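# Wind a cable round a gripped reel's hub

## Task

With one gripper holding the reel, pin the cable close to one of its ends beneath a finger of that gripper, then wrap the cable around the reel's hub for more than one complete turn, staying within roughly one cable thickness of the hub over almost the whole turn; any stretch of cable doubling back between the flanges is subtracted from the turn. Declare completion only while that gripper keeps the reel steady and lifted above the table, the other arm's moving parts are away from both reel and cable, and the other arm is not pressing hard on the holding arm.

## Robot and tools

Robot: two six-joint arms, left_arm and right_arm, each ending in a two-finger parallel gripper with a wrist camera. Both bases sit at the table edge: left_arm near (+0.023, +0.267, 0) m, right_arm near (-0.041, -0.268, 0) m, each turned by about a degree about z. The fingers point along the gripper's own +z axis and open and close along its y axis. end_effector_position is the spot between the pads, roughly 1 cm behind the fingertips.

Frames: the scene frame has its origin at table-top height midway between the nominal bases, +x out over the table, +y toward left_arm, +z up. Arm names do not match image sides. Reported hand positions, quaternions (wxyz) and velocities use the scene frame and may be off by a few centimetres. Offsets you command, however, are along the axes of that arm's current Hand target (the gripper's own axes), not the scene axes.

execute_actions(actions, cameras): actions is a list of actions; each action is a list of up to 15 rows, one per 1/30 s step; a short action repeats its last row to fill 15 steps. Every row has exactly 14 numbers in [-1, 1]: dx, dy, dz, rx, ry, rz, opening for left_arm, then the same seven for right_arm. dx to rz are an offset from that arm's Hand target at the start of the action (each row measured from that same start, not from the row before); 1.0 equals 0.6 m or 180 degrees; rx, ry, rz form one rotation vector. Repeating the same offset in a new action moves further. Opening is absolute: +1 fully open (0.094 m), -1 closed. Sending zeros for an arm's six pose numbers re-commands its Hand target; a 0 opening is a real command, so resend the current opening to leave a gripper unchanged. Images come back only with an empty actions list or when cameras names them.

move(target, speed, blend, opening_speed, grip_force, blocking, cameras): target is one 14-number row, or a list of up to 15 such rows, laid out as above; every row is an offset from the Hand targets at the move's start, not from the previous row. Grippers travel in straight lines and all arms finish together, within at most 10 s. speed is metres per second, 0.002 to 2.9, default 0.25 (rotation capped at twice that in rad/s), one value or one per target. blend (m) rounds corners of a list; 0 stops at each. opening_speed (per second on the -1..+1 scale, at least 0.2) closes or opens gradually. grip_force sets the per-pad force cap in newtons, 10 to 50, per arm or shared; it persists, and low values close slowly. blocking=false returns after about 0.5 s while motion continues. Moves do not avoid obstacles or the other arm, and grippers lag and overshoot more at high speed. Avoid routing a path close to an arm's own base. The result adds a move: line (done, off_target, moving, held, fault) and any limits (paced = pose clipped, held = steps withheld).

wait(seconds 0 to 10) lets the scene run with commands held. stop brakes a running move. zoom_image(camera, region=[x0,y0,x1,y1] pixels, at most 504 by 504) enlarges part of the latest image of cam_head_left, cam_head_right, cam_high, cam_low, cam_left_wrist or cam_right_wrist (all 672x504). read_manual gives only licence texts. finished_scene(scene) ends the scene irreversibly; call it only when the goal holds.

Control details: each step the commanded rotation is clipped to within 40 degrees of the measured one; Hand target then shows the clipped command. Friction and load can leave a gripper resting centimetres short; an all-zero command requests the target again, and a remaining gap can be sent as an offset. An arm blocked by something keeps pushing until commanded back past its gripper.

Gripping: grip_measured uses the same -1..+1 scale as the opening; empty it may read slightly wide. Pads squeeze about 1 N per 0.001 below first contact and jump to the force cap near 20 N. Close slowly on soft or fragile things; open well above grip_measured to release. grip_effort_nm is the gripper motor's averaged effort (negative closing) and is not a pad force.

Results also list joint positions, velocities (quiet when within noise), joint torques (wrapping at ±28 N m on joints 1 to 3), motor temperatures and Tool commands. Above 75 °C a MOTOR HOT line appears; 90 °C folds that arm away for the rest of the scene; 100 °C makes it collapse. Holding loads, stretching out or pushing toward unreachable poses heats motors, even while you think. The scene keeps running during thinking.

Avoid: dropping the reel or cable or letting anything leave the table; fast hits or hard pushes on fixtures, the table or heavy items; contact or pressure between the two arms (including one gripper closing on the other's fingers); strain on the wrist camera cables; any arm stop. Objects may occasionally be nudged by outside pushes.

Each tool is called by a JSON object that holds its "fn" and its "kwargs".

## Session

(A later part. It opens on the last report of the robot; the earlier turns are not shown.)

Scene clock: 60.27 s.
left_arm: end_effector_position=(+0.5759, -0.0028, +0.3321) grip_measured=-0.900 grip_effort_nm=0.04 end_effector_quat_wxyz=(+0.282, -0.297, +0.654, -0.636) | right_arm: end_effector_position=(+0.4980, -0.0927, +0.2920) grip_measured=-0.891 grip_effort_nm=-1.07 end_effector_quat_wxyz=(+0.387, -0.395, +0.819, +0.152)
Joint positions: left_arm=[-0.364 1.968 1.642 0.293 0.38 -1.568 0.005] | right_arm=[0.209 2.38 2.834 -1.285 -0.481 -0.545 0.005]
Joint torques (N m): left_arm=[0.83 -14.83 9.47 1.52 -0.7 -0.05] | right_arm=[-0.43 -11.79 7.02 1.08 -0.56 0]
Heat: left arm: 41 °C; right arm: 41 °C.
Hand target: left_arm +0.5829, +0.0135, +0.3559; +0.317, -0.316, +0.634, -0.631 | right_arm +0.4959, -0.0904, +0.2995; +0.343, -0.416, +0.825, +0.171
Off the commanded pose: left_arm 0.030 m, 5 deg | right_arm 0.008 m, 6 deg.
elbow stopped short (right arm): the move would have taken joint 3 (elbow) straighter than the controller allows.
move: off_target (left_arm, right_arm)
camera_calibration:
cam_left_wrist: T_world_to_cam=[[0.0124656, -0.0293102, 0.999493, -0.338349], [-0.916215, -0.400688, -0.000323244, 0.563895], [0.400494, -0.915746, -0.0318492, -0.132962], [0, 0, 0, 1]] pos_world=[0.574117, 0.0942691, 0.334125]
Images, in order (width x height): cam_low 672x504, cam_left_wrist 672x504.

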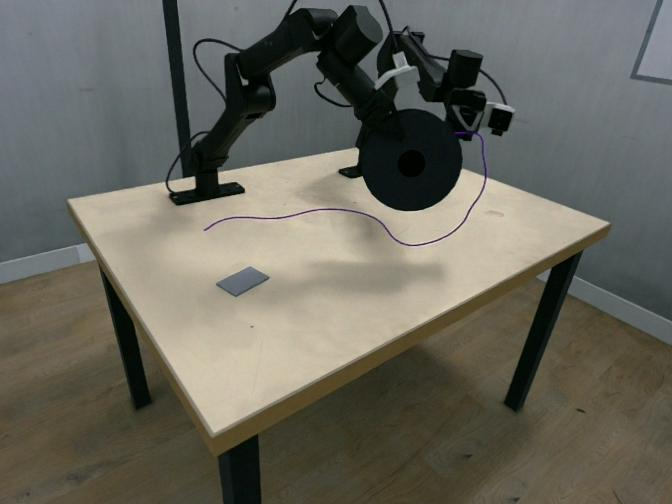

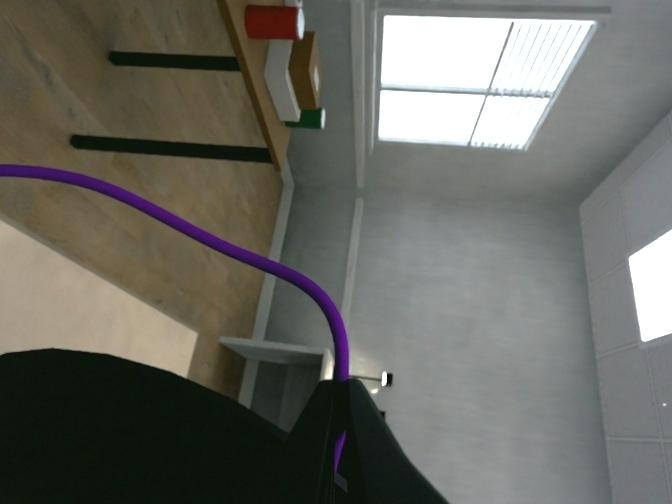

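{"fn": "move", "kwargs": {"target": [-0.075,0.05,0,0,0,0,-0.89,0,0,0,0,0,0,-1], "speed": 0.1, "cameras": ["cam_left_wrist","cam_low","cam_right_wrist","cam_high"]}}

Scene clock: 61.53 s.
left_arm: end_effector_position=(+0.6045, +0.0543, +0.3322) grip_measured=-0.892 grip_effort_nm=0.12 end_effector_quat_wxyz=(+0.318, -0.316, +0.632, -0.632) | right_arm: end_effector_position=(+0.4923, -0.0919, +0.2886) grip_measured=-0.891 grip_effort_nm=-1.07 end_effector_quat_wxyz=(+0.375, -0.395, +0.823, +0.161)
Joint positions: left_arm=[-0.255 1.992 1.642 0.351 0.404 -1.569 0.005] | right_arm=[0.208 2.38 2.834 -1.313 -0.495 -0.545 0.005]
Joint torques (N m): left_arm=[-0.64 -10.69 8.61 1.73 -0.07 -0.01] | right_arm=[-0.35 -11.77 6.99 1.27 -0.43 0.01]
Heat: left arm: 41 °C; right arm: 41 °C.
Hand target: left_arm +0.6099, +0.0498, +0.3260; +0.317, -0.316, +0.633, -0.631 | right_arm +0.4959, -0.0905, +0.2995; +0.343, -0.416, +0.825, +0.171
Off the commanded pose: left_arm 0.009 m, 0 deg | right_arm 0.012 m, 4 deg.
elbow stopped short (right arm): the move would have taken joint 3 (elbow) straighter than the controller allows.
move: off_target (right_arm)
camera_calibration:
cam_left_wrist: T_world_to_cam=[[-0.0180196, -0.0178858, 0.999678, -0.31929], [-0.878047, -0.477952, -0.0243785, 0.602141], [0.478234, -0.878204, -0.00709204, -0.149332], [0, 0, 0, 1]] pos_world=[0.59437, 0.15094, 0.332808]
cam_right_wrist: T_world_to_cam=[[0.778493, -0.626978, 0.0291114, -0.446982], [-0.564805, -0.720017, -0.4032, 0.366234], [0.273758, 0.297446, -0.914649, 0.24329], [0, 0, 0, 1]] pos_world=[0.488221, -0.0889188, 0.383203]
Images, in order (width x height): cam_high 672x504, cam_low 672x504, cam_left_wrist 672x504, cam_right_wrist 672x504.

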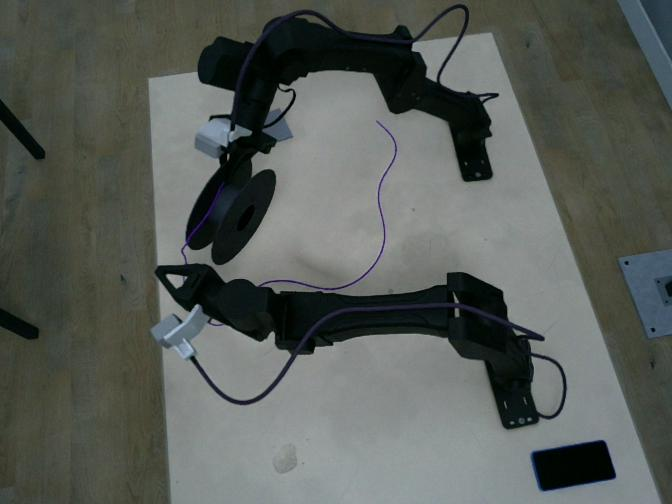

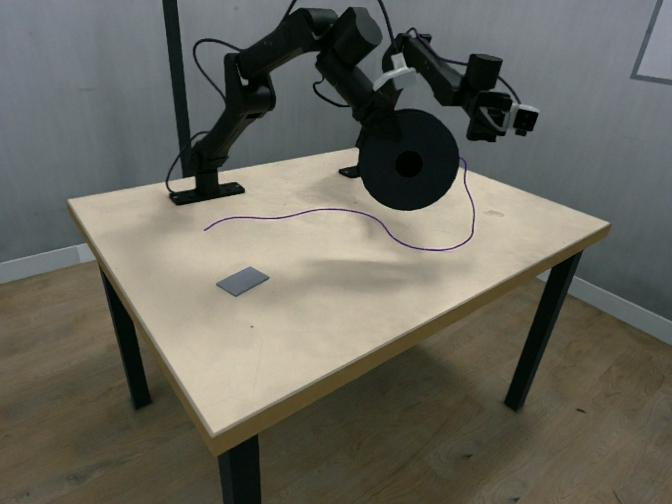

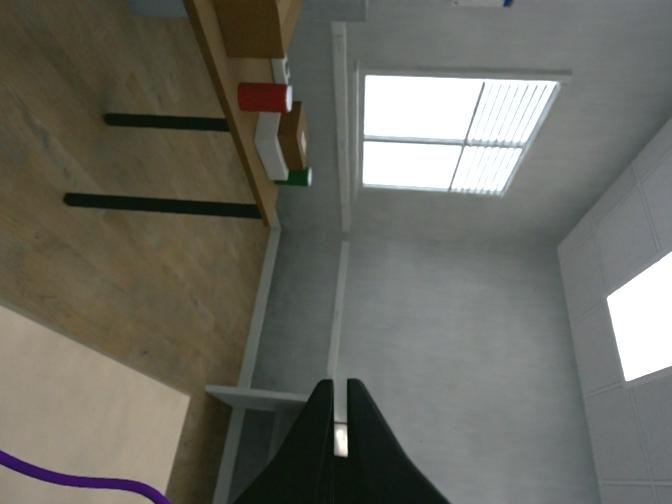

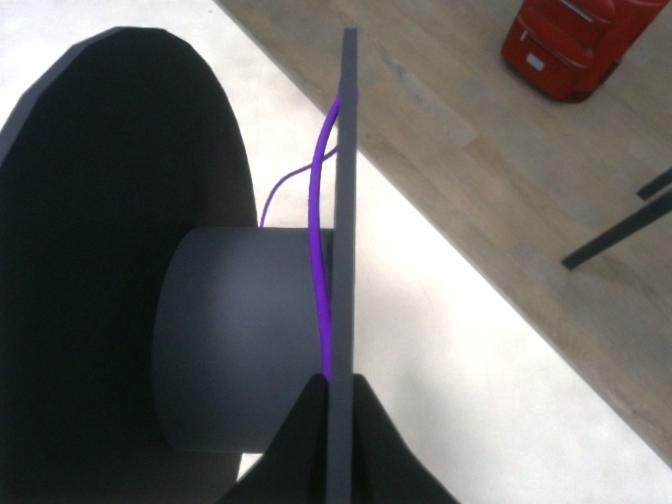

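{"fn": "move", "kwargs": {"target": [-0.05,0.0,-0.3,0,0,0,0,0.033,0.04,-0.009,0,0,0,-1], "speed": 0.2, "cameras": ["all"]}}

{"fn": "zoom_image", "kwargs": {"camera": "cam_low", "region": [320, 80, 560, 280]}}

{"fn": "zoom_image", "kwargs": {"camera": "cam_high", "region": [150, 100, 420, 340]}}

Scene clock: 64.23 s.
left_arm: end_effector_position=(+0.4913, +0.1839, +0.3240) grip_measured=-0.002 grip_effort_nm=0.14 end_effector_quat_wxyz=(+0.318, -0.325, +0.632, -0.628) | right_arm: end_effector_position=(+0.4696, -0.0958, +0.2711) grip_measured=-0.891 grip_effort_nm=-1.07 end_effector_quat_wxyz=(+0.323, -0.408, +0.837, +0.170)
Joint positions: left_arm=[0.051 1.519 1.056 0.451 0.696 -1.569 0.047] | right_arm=[0.208 2.38 2.834 -1.439 -0.494 -0.591 0.005]
Joint torques (N m): left_arm=[0.06 -9.77 5.67 1.62 0.15 0.01] | right_arm=[0.47 -13.76 5.5 1.11 -0.41 -0.05]
Heat: left arm: 41 °C; right arm: 42 °C.
Hand target: left_arm +0.4838, +0.1817, +0.3264; +0.317, -0.317, +0.633, -0.631 | right_arm +0.4661, -0.0905, +0.2893; +0.343, -0.416, +0.825, +0.171
Off the commanded pose: left_arm 0.008 m, 1 deg | right_arm 0.019 m, 3 deg.
move: off_target (right_arm)
camera_calibration:
cam_left_wrist: T_world_to_cam=[[-0.00486947, -0.0175573, 0.999834, -0.317499], [-0.871851, -0.489602, -0.0128437, 0.55985], [0.489746, -0.871769, -0.0129233, 0.0136564], [0, 0, 0, 1]] pos_world=[0.479872, 0.280435, 0.324813]
cam_right_wrist: T_world_to_cam=[[0.798742, -0.601233, -0.0230385, -0.424154], [-0.576379, -0.753616, -0.315991, 0.322132], [0.172622, 0.265674, -0.948482, 0.288297], [0, 0, 0, 1]] pos_world=[0.474693, -0.0888447, 0.365463]

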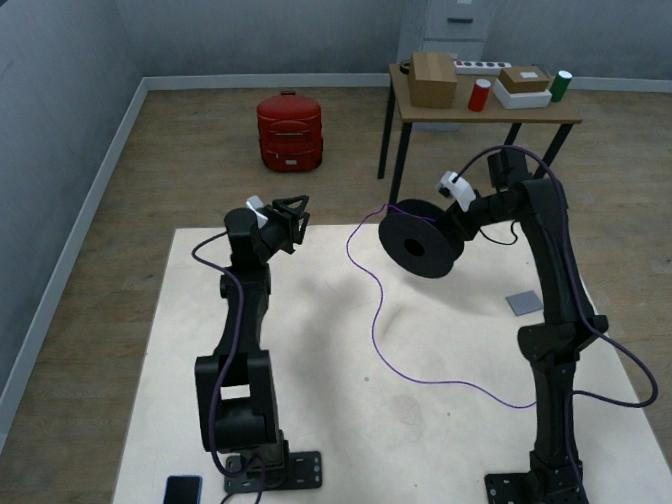

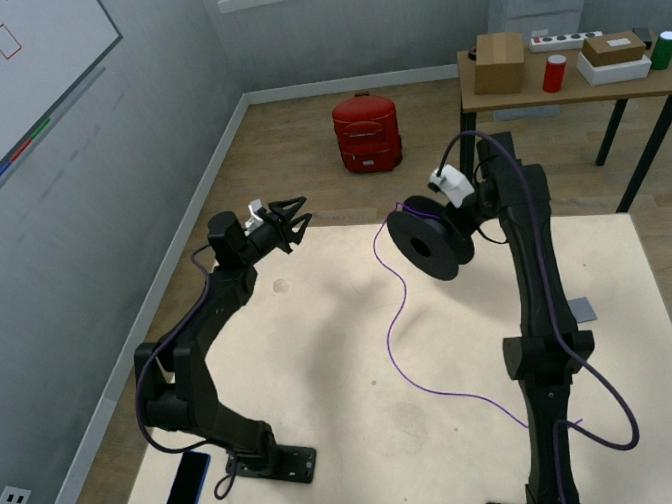

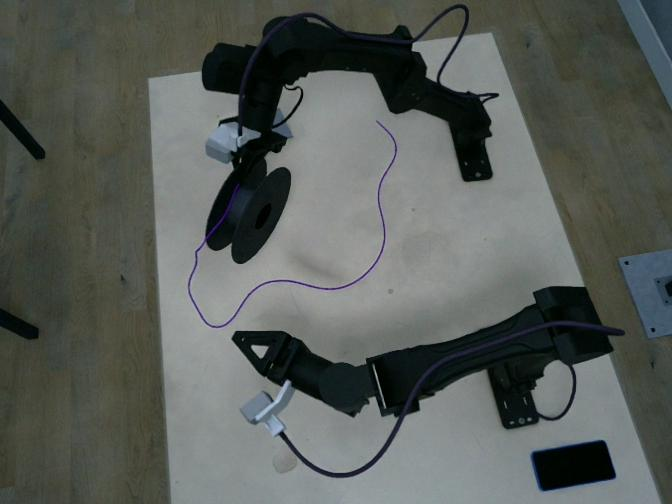

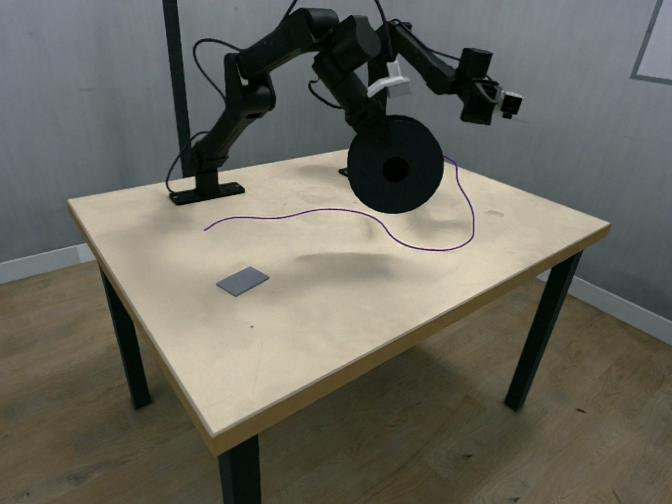

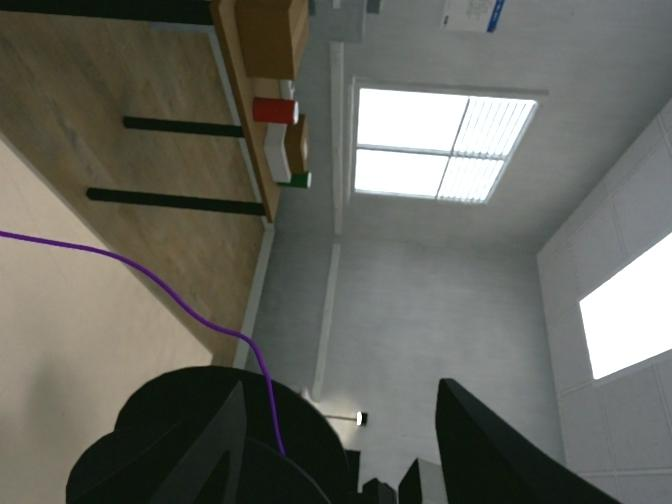

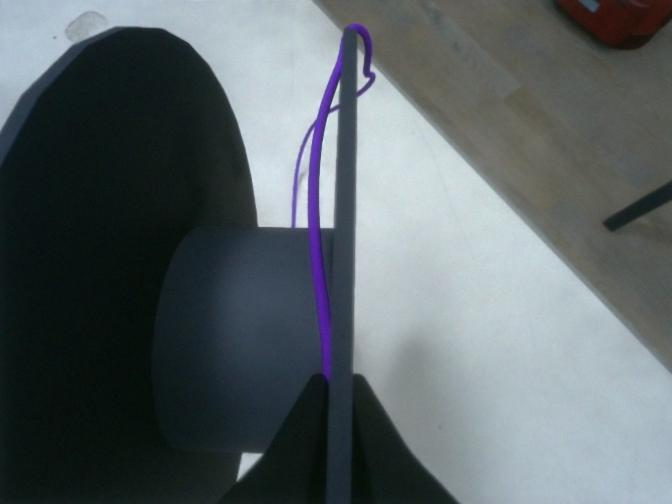

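Scaled by 2.100 from the camera's 672x504 image, which has a finer 960x720 frame.

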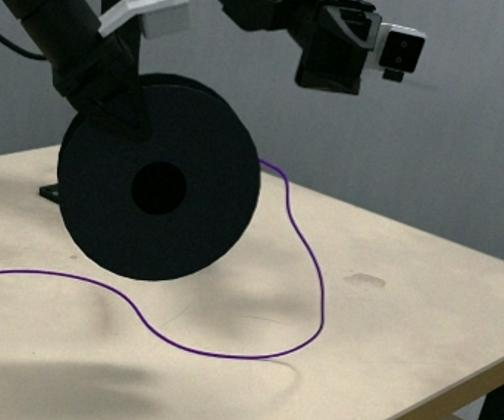

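Scaled by 1.867 from the camera's 672x504 image, which has a finer 960x720 frame.

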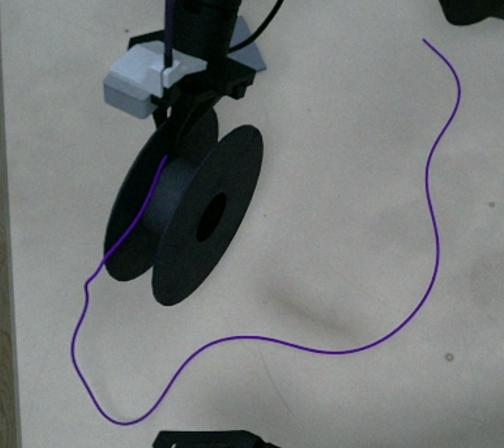

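{"fn": "move", "kwargs": {"target": [0.043,0.36,0.17,-0.327,0.036,0.379,0.3,0,0,0,0,0,0,-1], "speed": 0.2, "cameras": ["all"]}}

Scene clock: 69.67 s.
left_arm: end_effector_position=(+0.5491, +0.0992, +0.1198) grip_measured=+0.298 grip_effort_nm=0.14 end_effector_quat_wxyz=(+0.395, -0.001, +0.919, -0.015) | right_arm: end_effector_position=(+0.4695, -0.0958, +0.2711) grip_measured=-0.891 grip_effort_nm=-1.07 end_effector_quat_wxyz=(+0.323, -0.408, +0.837, +0.170)
Joint positions: left_arm=[-0.411 2.015 1.522 -0.298 -0.257 -0.289 0.061] | right_arm=[0.208 2.38 2.834 -1.44 -0.494 -0.591 0.005]
Joint torques (N m): left_arm=[-0.4 -10.29 8.68 1.09 -0.27 0.05] | right_arm=[0.5 -13.76 5.52 1.11 -0.42 -0.06]
Heat: left arm: 40 °C; right arm: 42 °C.
Hand target: left_arm +0.5497, +0.1005, +0.1101; +0.383, +0.002, +0.924, +0.001 | right_arm +0.4660, -0.0905, +0.2892; +0.343, -0.415, +0.825, +0.171
Off the commanded pose: left_arm 0.010 m, 2 deg | right_arm 0.019 m, 3 deg.
move: off_target (right_arm)
camera_calibration:
cam_left_wrist: T_world_to_cam=[[-0.0273625, -0.999544, 0.0127736, 0.11355], [-0.928063, 0.0206536, -0.37185, 0.589377], [0.371417, -0.0220294, -0.928205, -0.000869344], [0, 0, 0, 1]] pos_world=[0.550409, 0.101306, 0.216903]
cam_right_wrist: T_world_to_cam=[[0.798745, -0.601216, -0.0233669, -0.424033], [-0.576496, -0.753632, -0.315741, 0.322093], [0.172218, 0.265667, -0.948558, 0.288516], [0, 0, 0, 1]] pos_world=[0.474692, -0.0888448, 0.365463]

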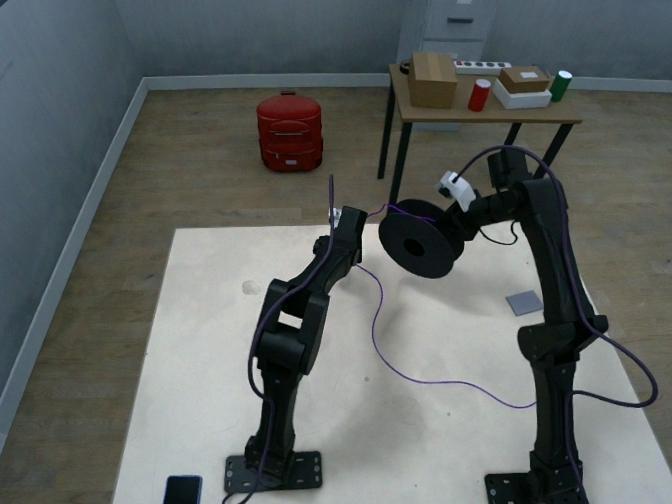

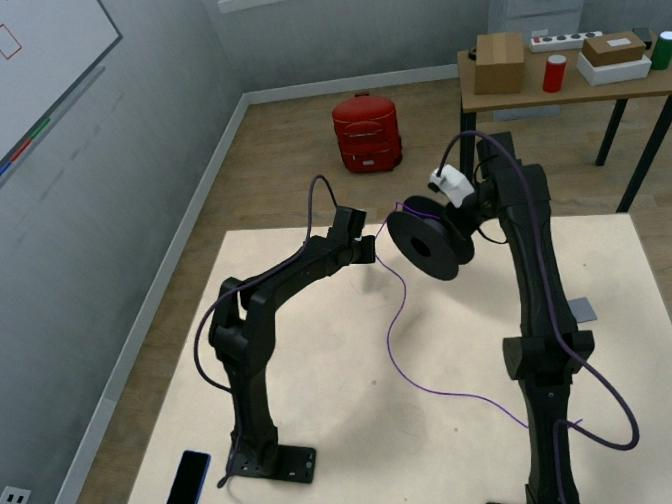

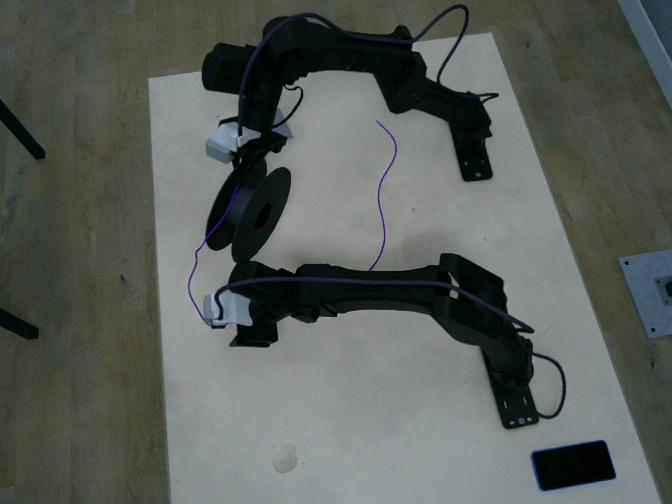

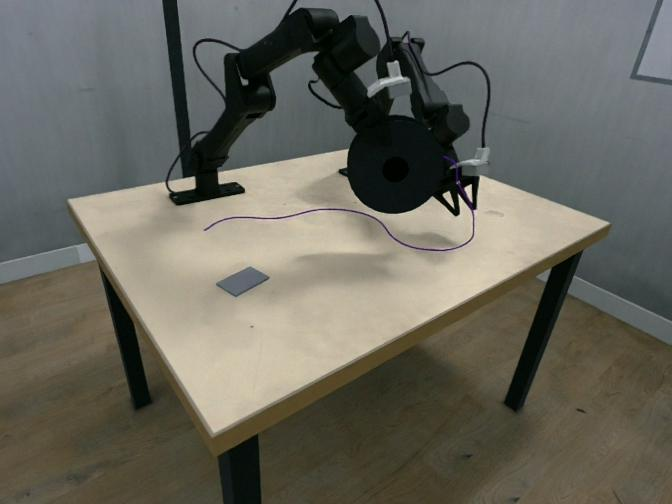

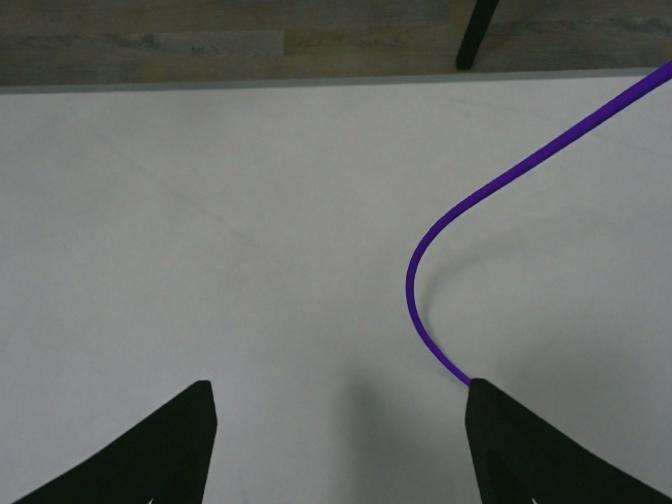

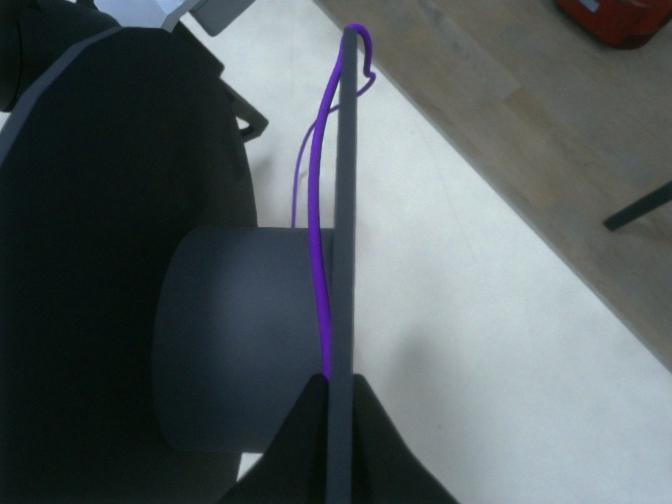

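{"fn": "move", "kwargs": {"target": [0,-0.085,0,0,0,0,0.3,0.071,0,-0.07,0,0,0,-1], "speed": 0.1, "cameras": ["cam_left_wrist","cam_low","cam_head_left","cam_high"]}}

Scene clock: 72.00 s.
left_arm: end_effector_position=(+0.5485, +0.0469, +0.1224) grip_measured=+0.298 grip_effort_nm=0.14 end_effector_quat_wxyz=(+0.396, +0.006, +0.918, -0.015) | right_arm: end_effector_position=(+0.4367, -0.1437, +0.2634) grip_measured=-0.891 grip_effort_nm=-1.07 end_effector_quat_wxyz=(+0.312, -0.413, +0.840, +0.163)
Joint positions: left_arm=[-0.517 2.098 1.66 -0.373 -0.326 -0.355 0.061] | right_arm=[0.111 2.07 2.281 -1.267 -0.528 -0.704 0.005]
Joint torques (N m): left_arm=[-0.18 -10.69 8.77 1.06 -0.35 -0.12] | right_arm=[-0.18 -14.38 4.27 1.15 -0.7 0.05]
Heat: left arm: 41 °C; right arm: 41 °C.
Hand target: left_arm +0.5496, +0.0494, +0.1101; +0.383, +0.002, +0.924, +0.001 | right_arm +0.4304, -0.1385, +0.2886; +0.343, -0.416, +0.825, +0.171
Off the commanded pose: left_arm 0.013 m, 2 deg | right_arm 0.027 m, 4 deg.
move: off_target (left_arm, right_arm)
camera_calibration:
cam_left_wrist: T_world_to_cam=[[-0.0403892, -0.999157, 0.00730375, 0.0689667], [-0.92711, 0.0347489, -0.373175, 0.589901], [0.372607, -0.0218436, -0.927732, -0.0000358014], [0, 0, 0, 1]] pos_world=[0.549702, 0.0484094, 0.219599]
Images, in order (width x height): cam_head_left 672x504, cam_high 672x504, cam_low 672x504, cam_left_wrist 672x504.

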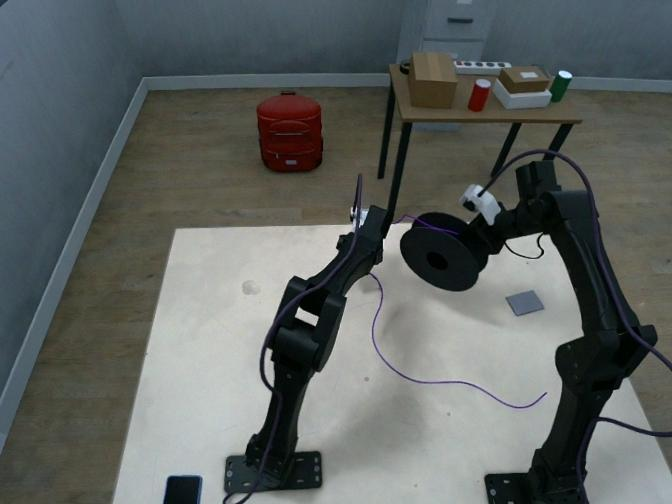

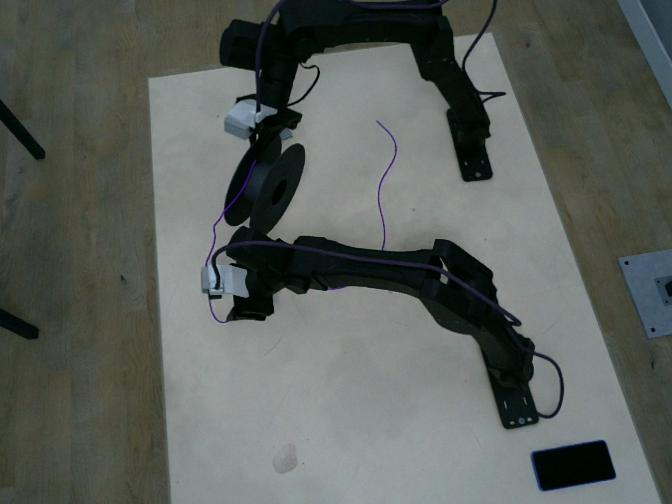

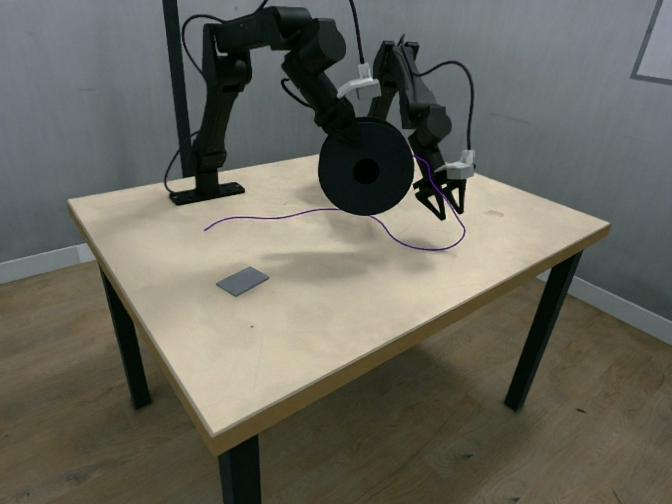

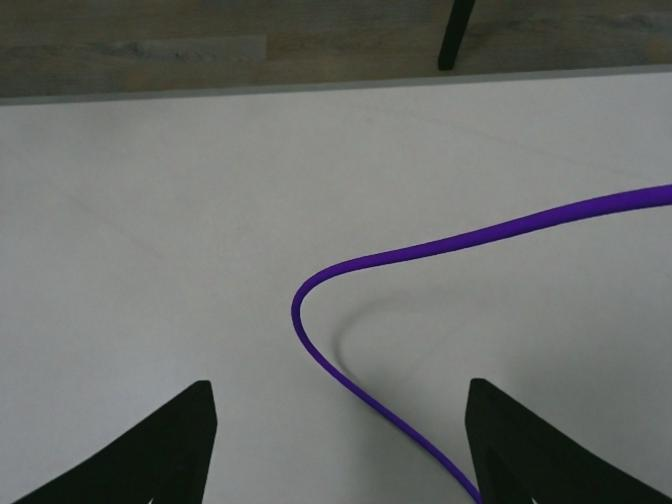

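{"fn": "move", "kwargs": {"target": [[0.095,-0.008,0.145,0,0,0,0.3,0,0,0,0,0,0,-1],[0.095,-0.008,0.145,0,0,0,-1,0,0,0,0,0,0,-1]], "speed": 0.1, "cameras": ["cam_left_wrist","cam_low","cam_head_left"]}}

Scene clock: 74.37 s.
left_arm: end_effector_position=(+0.5761, +0.0343, +0.0394) grip_measured=-0.937 grip_effort_nm=-1.01 end_effector_quat_wxyz=(+0.409, +0.001, +0.913, -0.021) | right_arm: end_effector_position=(+0.4368, -0.1437, +0.2635) grip_measured=-0.891 grip_effort_nm=-1.07 end_effector_quat_wxyz=(+0.312, -0.413, +0.840, +0.163)
Joint positions: left_arm=[-0.514 2.303 1.628 -0.104 -0.327 -0.357 0.003] | right_arm=[0.111 2.07 2.281 -1.267 -0.528 -0.703 0.005]
Joint torques (N m): left_arm=[0.75 -11.23 5.59 1.23 -0.26 0.01] | right_arm=[-0.18 -14.39 4.26 1.14 -0.71 0.05]
Heat: left arm: 41 °C; right arm: 41 °C.
Hand target: left_arm +0.5707, +0.0450, +0.0080; +0.383, +0.002, +0.924, +0.001 | right_arm +0.4304, -0.1385, +0.2887; +0.343, -0.416, +0.825, +0.171
Off the commanded pose: left_arm 0.033 m, 4 deg | right_arm 0.026 m, 4 deg.
move: off_target (left_arm, right_arm); target 2's new opening was sent with left_arm's hand 0.033 m and 4 deg from that target
camera_calibration:
cam_left_wrist: T_world_to_cam=[[-0.0354779, -0.999122, 0.0223026, 0.0547219], [-0.916446, 0.0236253, -0.399461, 0.580225], [0.398583, -0.0346111, -0.916479, -0.102633], [0, 0, 0, 1]] pos_world=[0.574594, 0.0374136, 0.136496]
Images, in order (width x height): cam_head_left 672x504, cam_low 672x504, cam_left_wrist 672x504.

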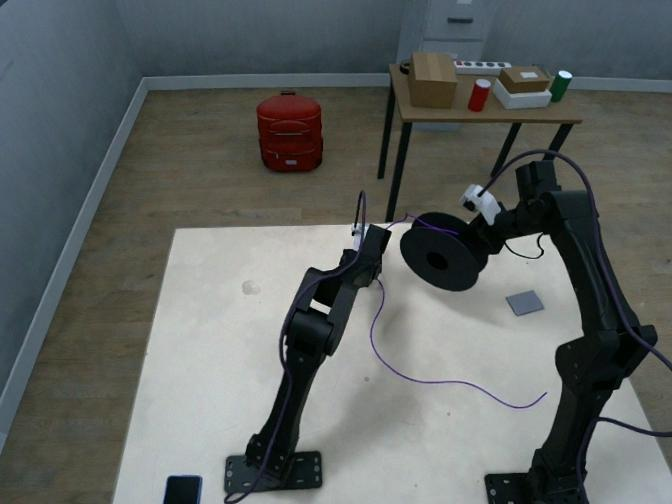

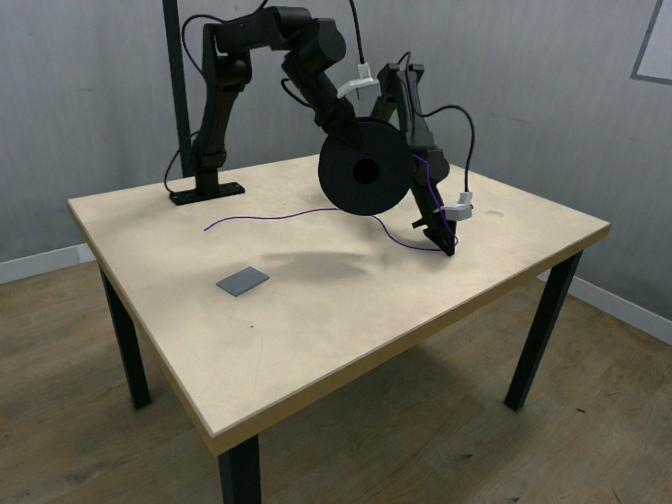

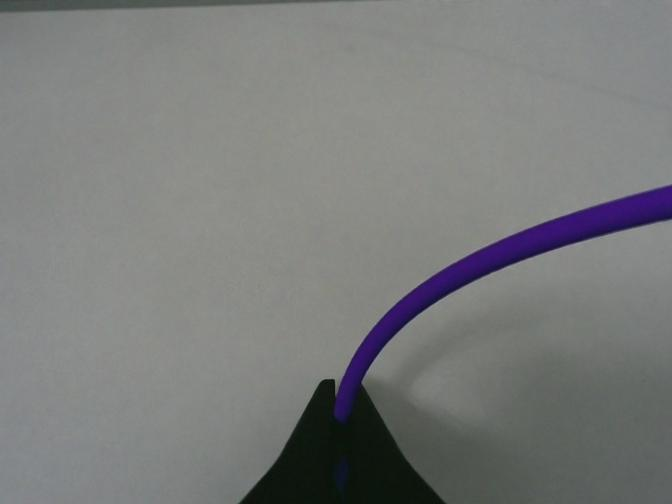

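{"fn": "move", "kwargs": {"target": [-0.39,0.195,-0.162,0.194,-0.241,0.08,-1,-0.094,0,0.023,0,0,0,-1], "speed": 0.15, "cameras": ["all"]}}

{"fn": "zoom_image", "kwargs": {"camera": "cam_high", "region": [150, 100, 420, 340]}}

Scene clock: 79.00 s.
left_arm: end_effector_position=(+0.6623, +0.1612, +0.2503) grip_measured=-0.937 grip_effort_nm=-1.01 end_effector_quat_wxyz=(+0.672, +0.222, +0.672, -0.219) | right_arm: end_effector_position=(+0.4533, -0.1055, +0.3107) grip_measured=-0.891 grip_effort_nm=-1.07 end_effector_quat_wxyz=(+0.351, -0.402, +0.829, +0.165)
Joint positions: left_arm=[-0.017 2.235 1.69 0.541 0.635 0.007 0.003] | right_arm=[0.191 2.296 2.831 -1.46 -0.505 -0.583 0.005]
Joint torques (N m): left_arm=[0.21 -11.89 9.05 1.7 0.07 -0.04] | right_arm=[0.54 -10.14 6.84 1.33 -0.39 0.05]
Motor temperatures (°C): left_arm=[25 43 37 38 25 25 27] | right_arm=[26 38 41 36 30 25 29]
Heat: left arm: 43 °C; right arm: 41 °C.
Hand target: left_arm +0.6678, +0.1607, +0.2429; +0.670, +0.225, +0.671, -0.223 | right_arm +0.4598, -0.0986, +0.3190; +0.343, -0.416, +0.825, +0.171
Off the commanded pose: left_arm 0.009 m, 1 deg | right_arm 0.013 m, 2 deg.
elbow stopped short (right arm): the move would have taken joint 3 (elbow) straighter than the controller allows.
move: off_target (right_arm)
camera_calibration:
cam_left_wrist: T_world_to_cam=[[-0.594399, -0.803683, -0.0279823, 0.531039], [-0.323074, 0.270519, -0.906886, 0.434696], [0.736419, -0.530012, -0.420445, -0.207314], [0, 0, 0, 1]] pos_world=[0.608758, 0.199315, 0.321916]
cam_right_wrist: T_world_to_cam=[[0.789059, -0.614281, 0.00664493, -0.422213], [-0.570467, -0.736707, -0.363083, 0.331686], [0.22793, 0.282703, -0.931733, 0.302708], [0, 0, 0, 1]] pos_world=[0.453371, -0.100578, 0.405278]

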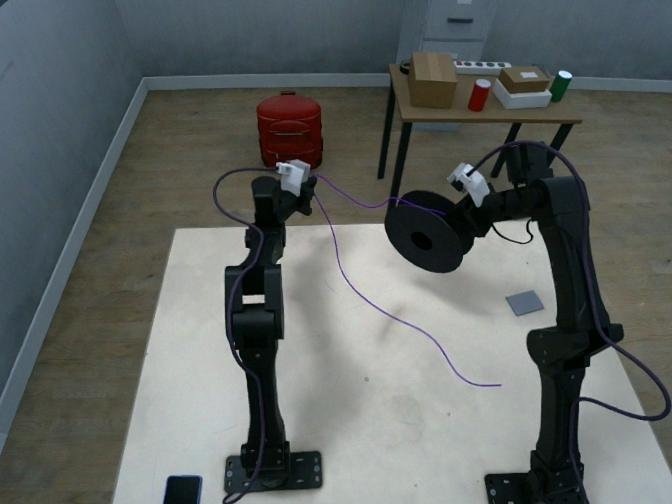

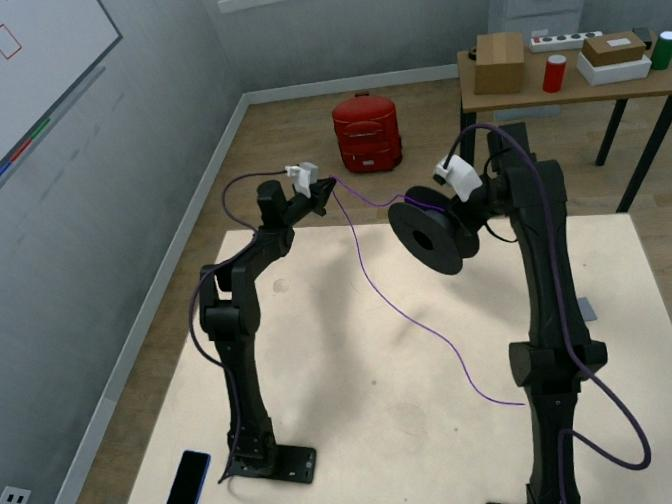

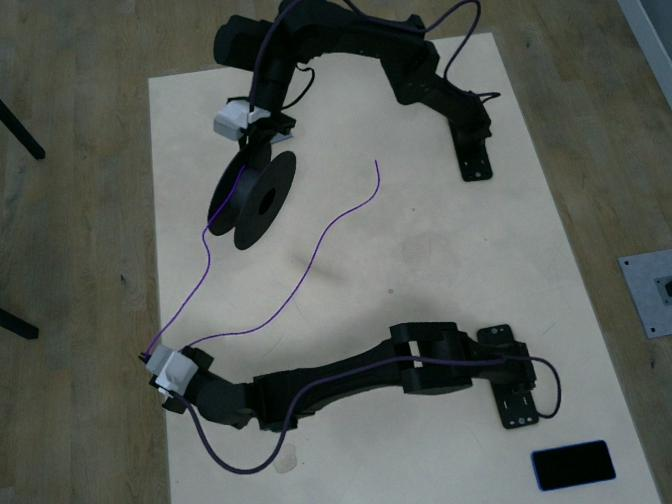

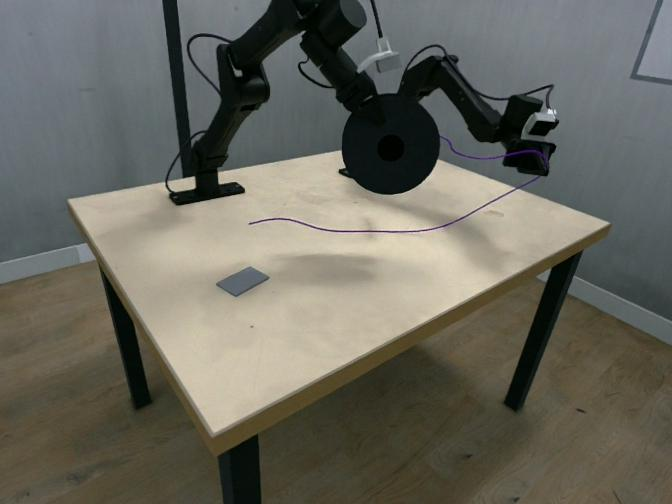

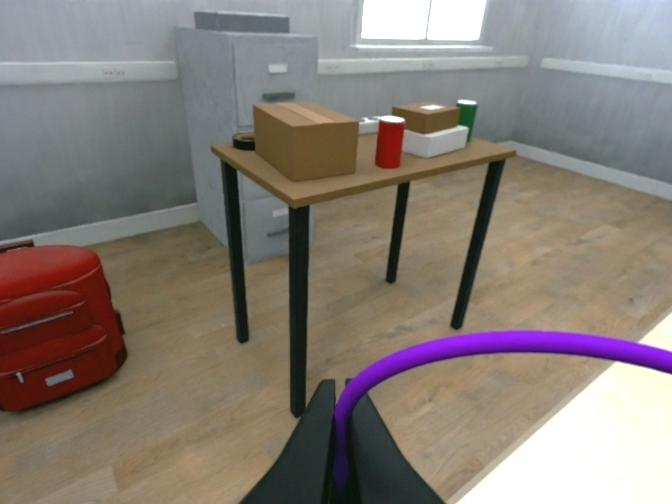

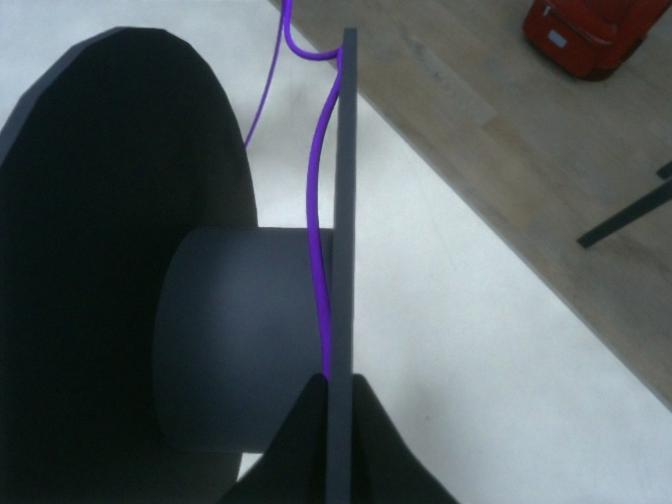

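Scaled by 1.867 from the camera's 672x504 image, which has a finer 960x720 frame.

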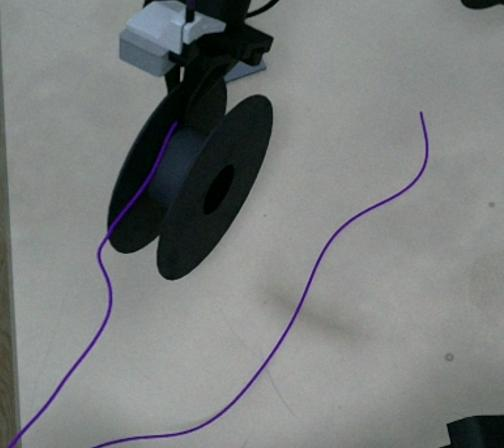

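{"fn": "move", "kwargs": {"target": [[0.25,-0.137,0,0,0,0,-1,0,0,0,0,0,0,-1],[0.317,-0.387,0,0,0,0,-1,0,0,0,0,0,0,-1],[0.25,-0.66,0,0,0,0,-1,0,0,0,0,0,0,-1]], "speed": 0.2, "blend": 0.04, "cameras": ["all"]}}

{"fn": "zoom_image", "kwargs": {"camera": "cam_high", "region": [150, 50, 420, 290]}}

{"fn": "zoom_image", "kwargs": {"camera": "cam_head_right", "region": [350, 130, 550, 330]}}

Scene clock: 82.93 s.
left_arm: end_effector_position=(+0.4216, -0.1560, +0.0744) grip_measured=-0.937 grip_effort_nm=-1.01 end_effector_quat_wxyz=(+0.660, +0.240, +0.675, -0.226) | right_arm: end_effector_position=(+0.4533, -0.1055, +0.3106) grip_measured=-0.891 grip_effort_nm=-1.07 end_effector_quat_wxyz=(+0.351, -0.402, +0.829, +0.165)
Joint positions: left_arm=[-0.899 2.376 1.072 1.278 -0.211 0.006 0.003] | right_arm=[0.191 2.296 2.831 -1.46 -0.505 -0.583 0.005]
Joint torques (N m): left_arm=[0.53 -15.5 5.91 1.53 -0.21 -0.08] | right_arm=[0.55 -10.13 6.86 1.33 -0.41 0.06]
Heat: left arm: 43 °C; right arm: 41 °C.
Hand target: left_arm +0.4294, -0.1550, +0.0921; +0.670, +0.225, +0.671, -0.223 | right_arm +0.4598, -0.0986, +0.3190; +0.343, -0.416, +0.825, +0.171
Off the commanded pose: left_arm 0.019 m, 2 deg | right_arm 0.013 m, 2 deg.
elbow stopped short (right arm): the move would have taken joint 3 (elbow) straighter than the controller allows.
move: off_target (left_arm, right_arm)
camera_calibration:
cam_left_wrist: T_world_to_cam=[[-0.62392, -0.780727, -0.0344768, 0.144721], [-0.32595, 0.300073, -0.8965, 0.288288], [0.710268, -0.548107, -0.4417, -0.262428], [0, 0, 0, 1]] pos_world=[0.370655, -0.117358, 0.147525]
cam_right_wrist: T_world_to_cam=[[0.788764, -0.614661, 0.00650862, -0.422202], [-0.570914, -0.736469, -0.362865, 0.331808], [0.227832, 0.282499, -0.931819, 0.302772], [0, 0, 0, 1]] pos_world=[0.453471, -0.100678, 0.405278]

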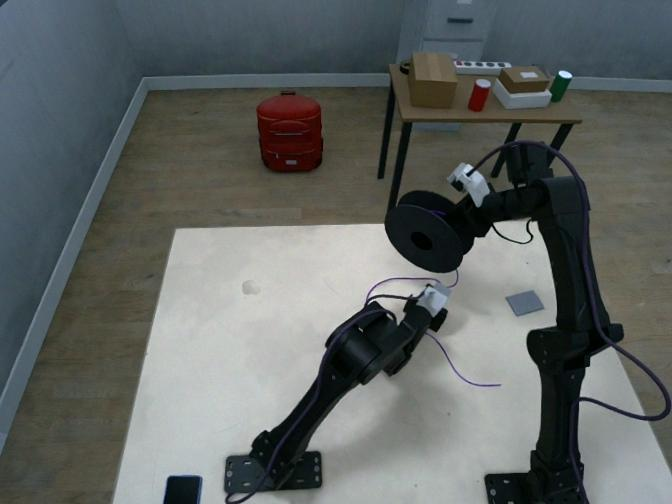

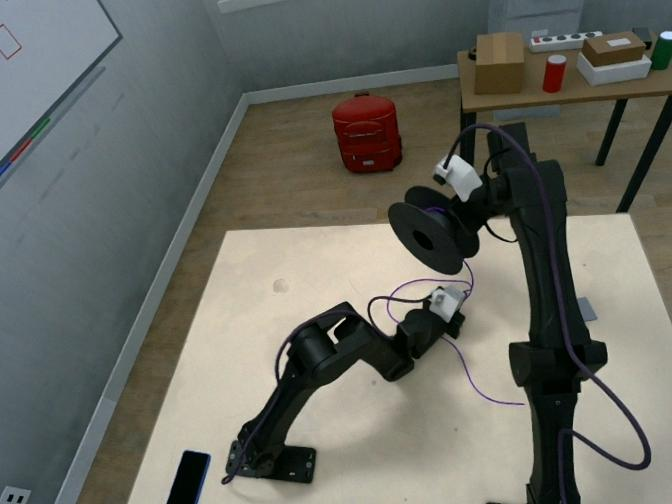

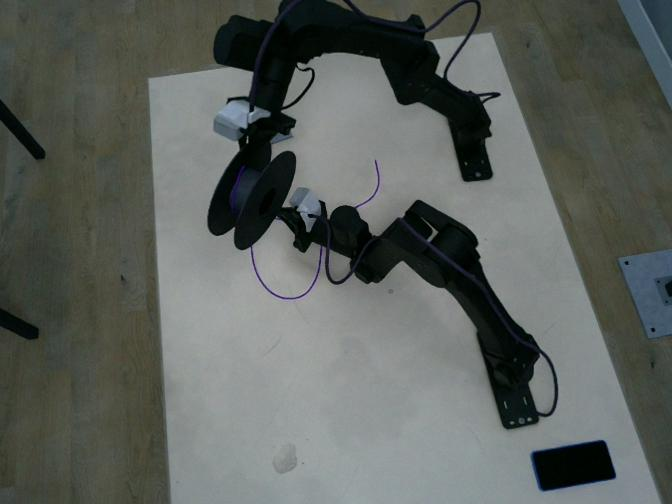

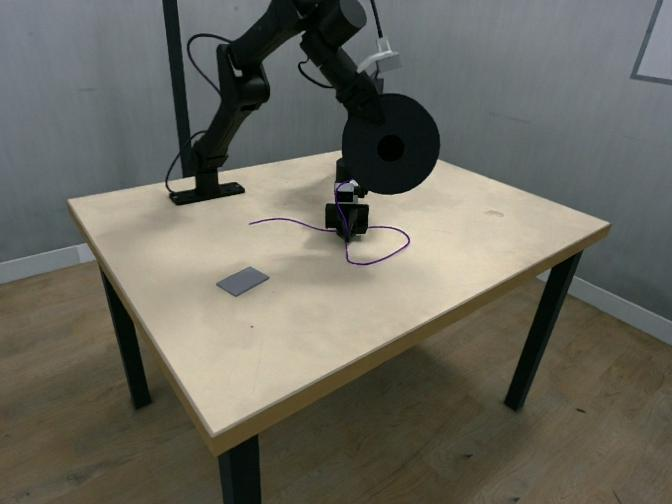

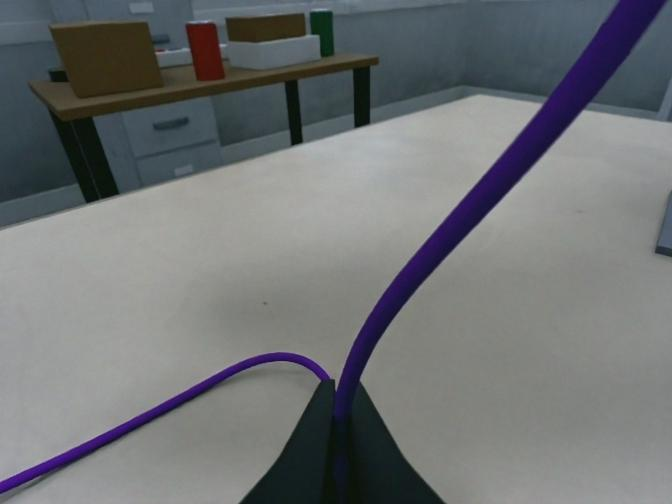

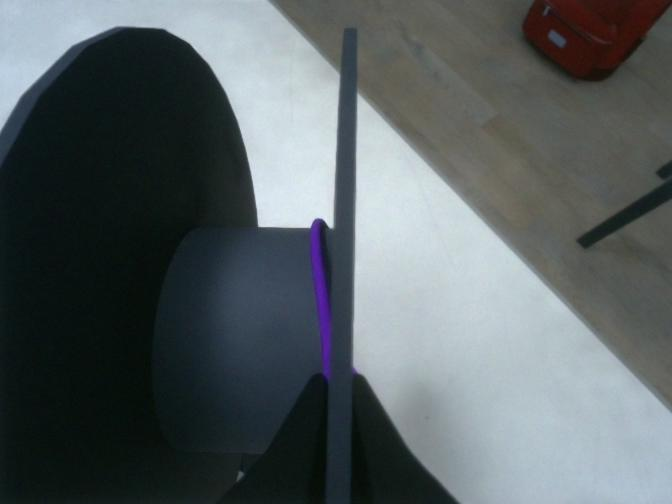

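Scaled by 1.867 from the camera's 672x504 image, which has a finer 960x720 frame.

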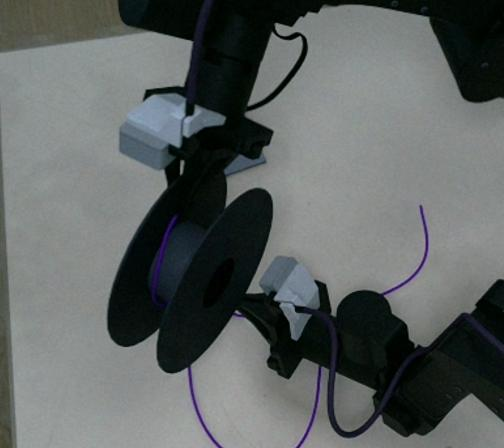

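Scaled by 2.520 from the camera's 672x504 image, which has a finer 960x720 frame.

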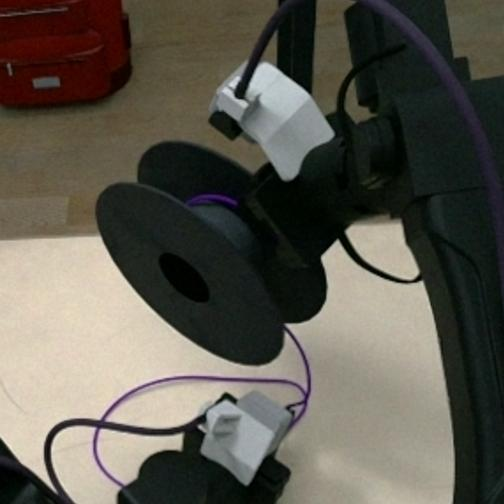

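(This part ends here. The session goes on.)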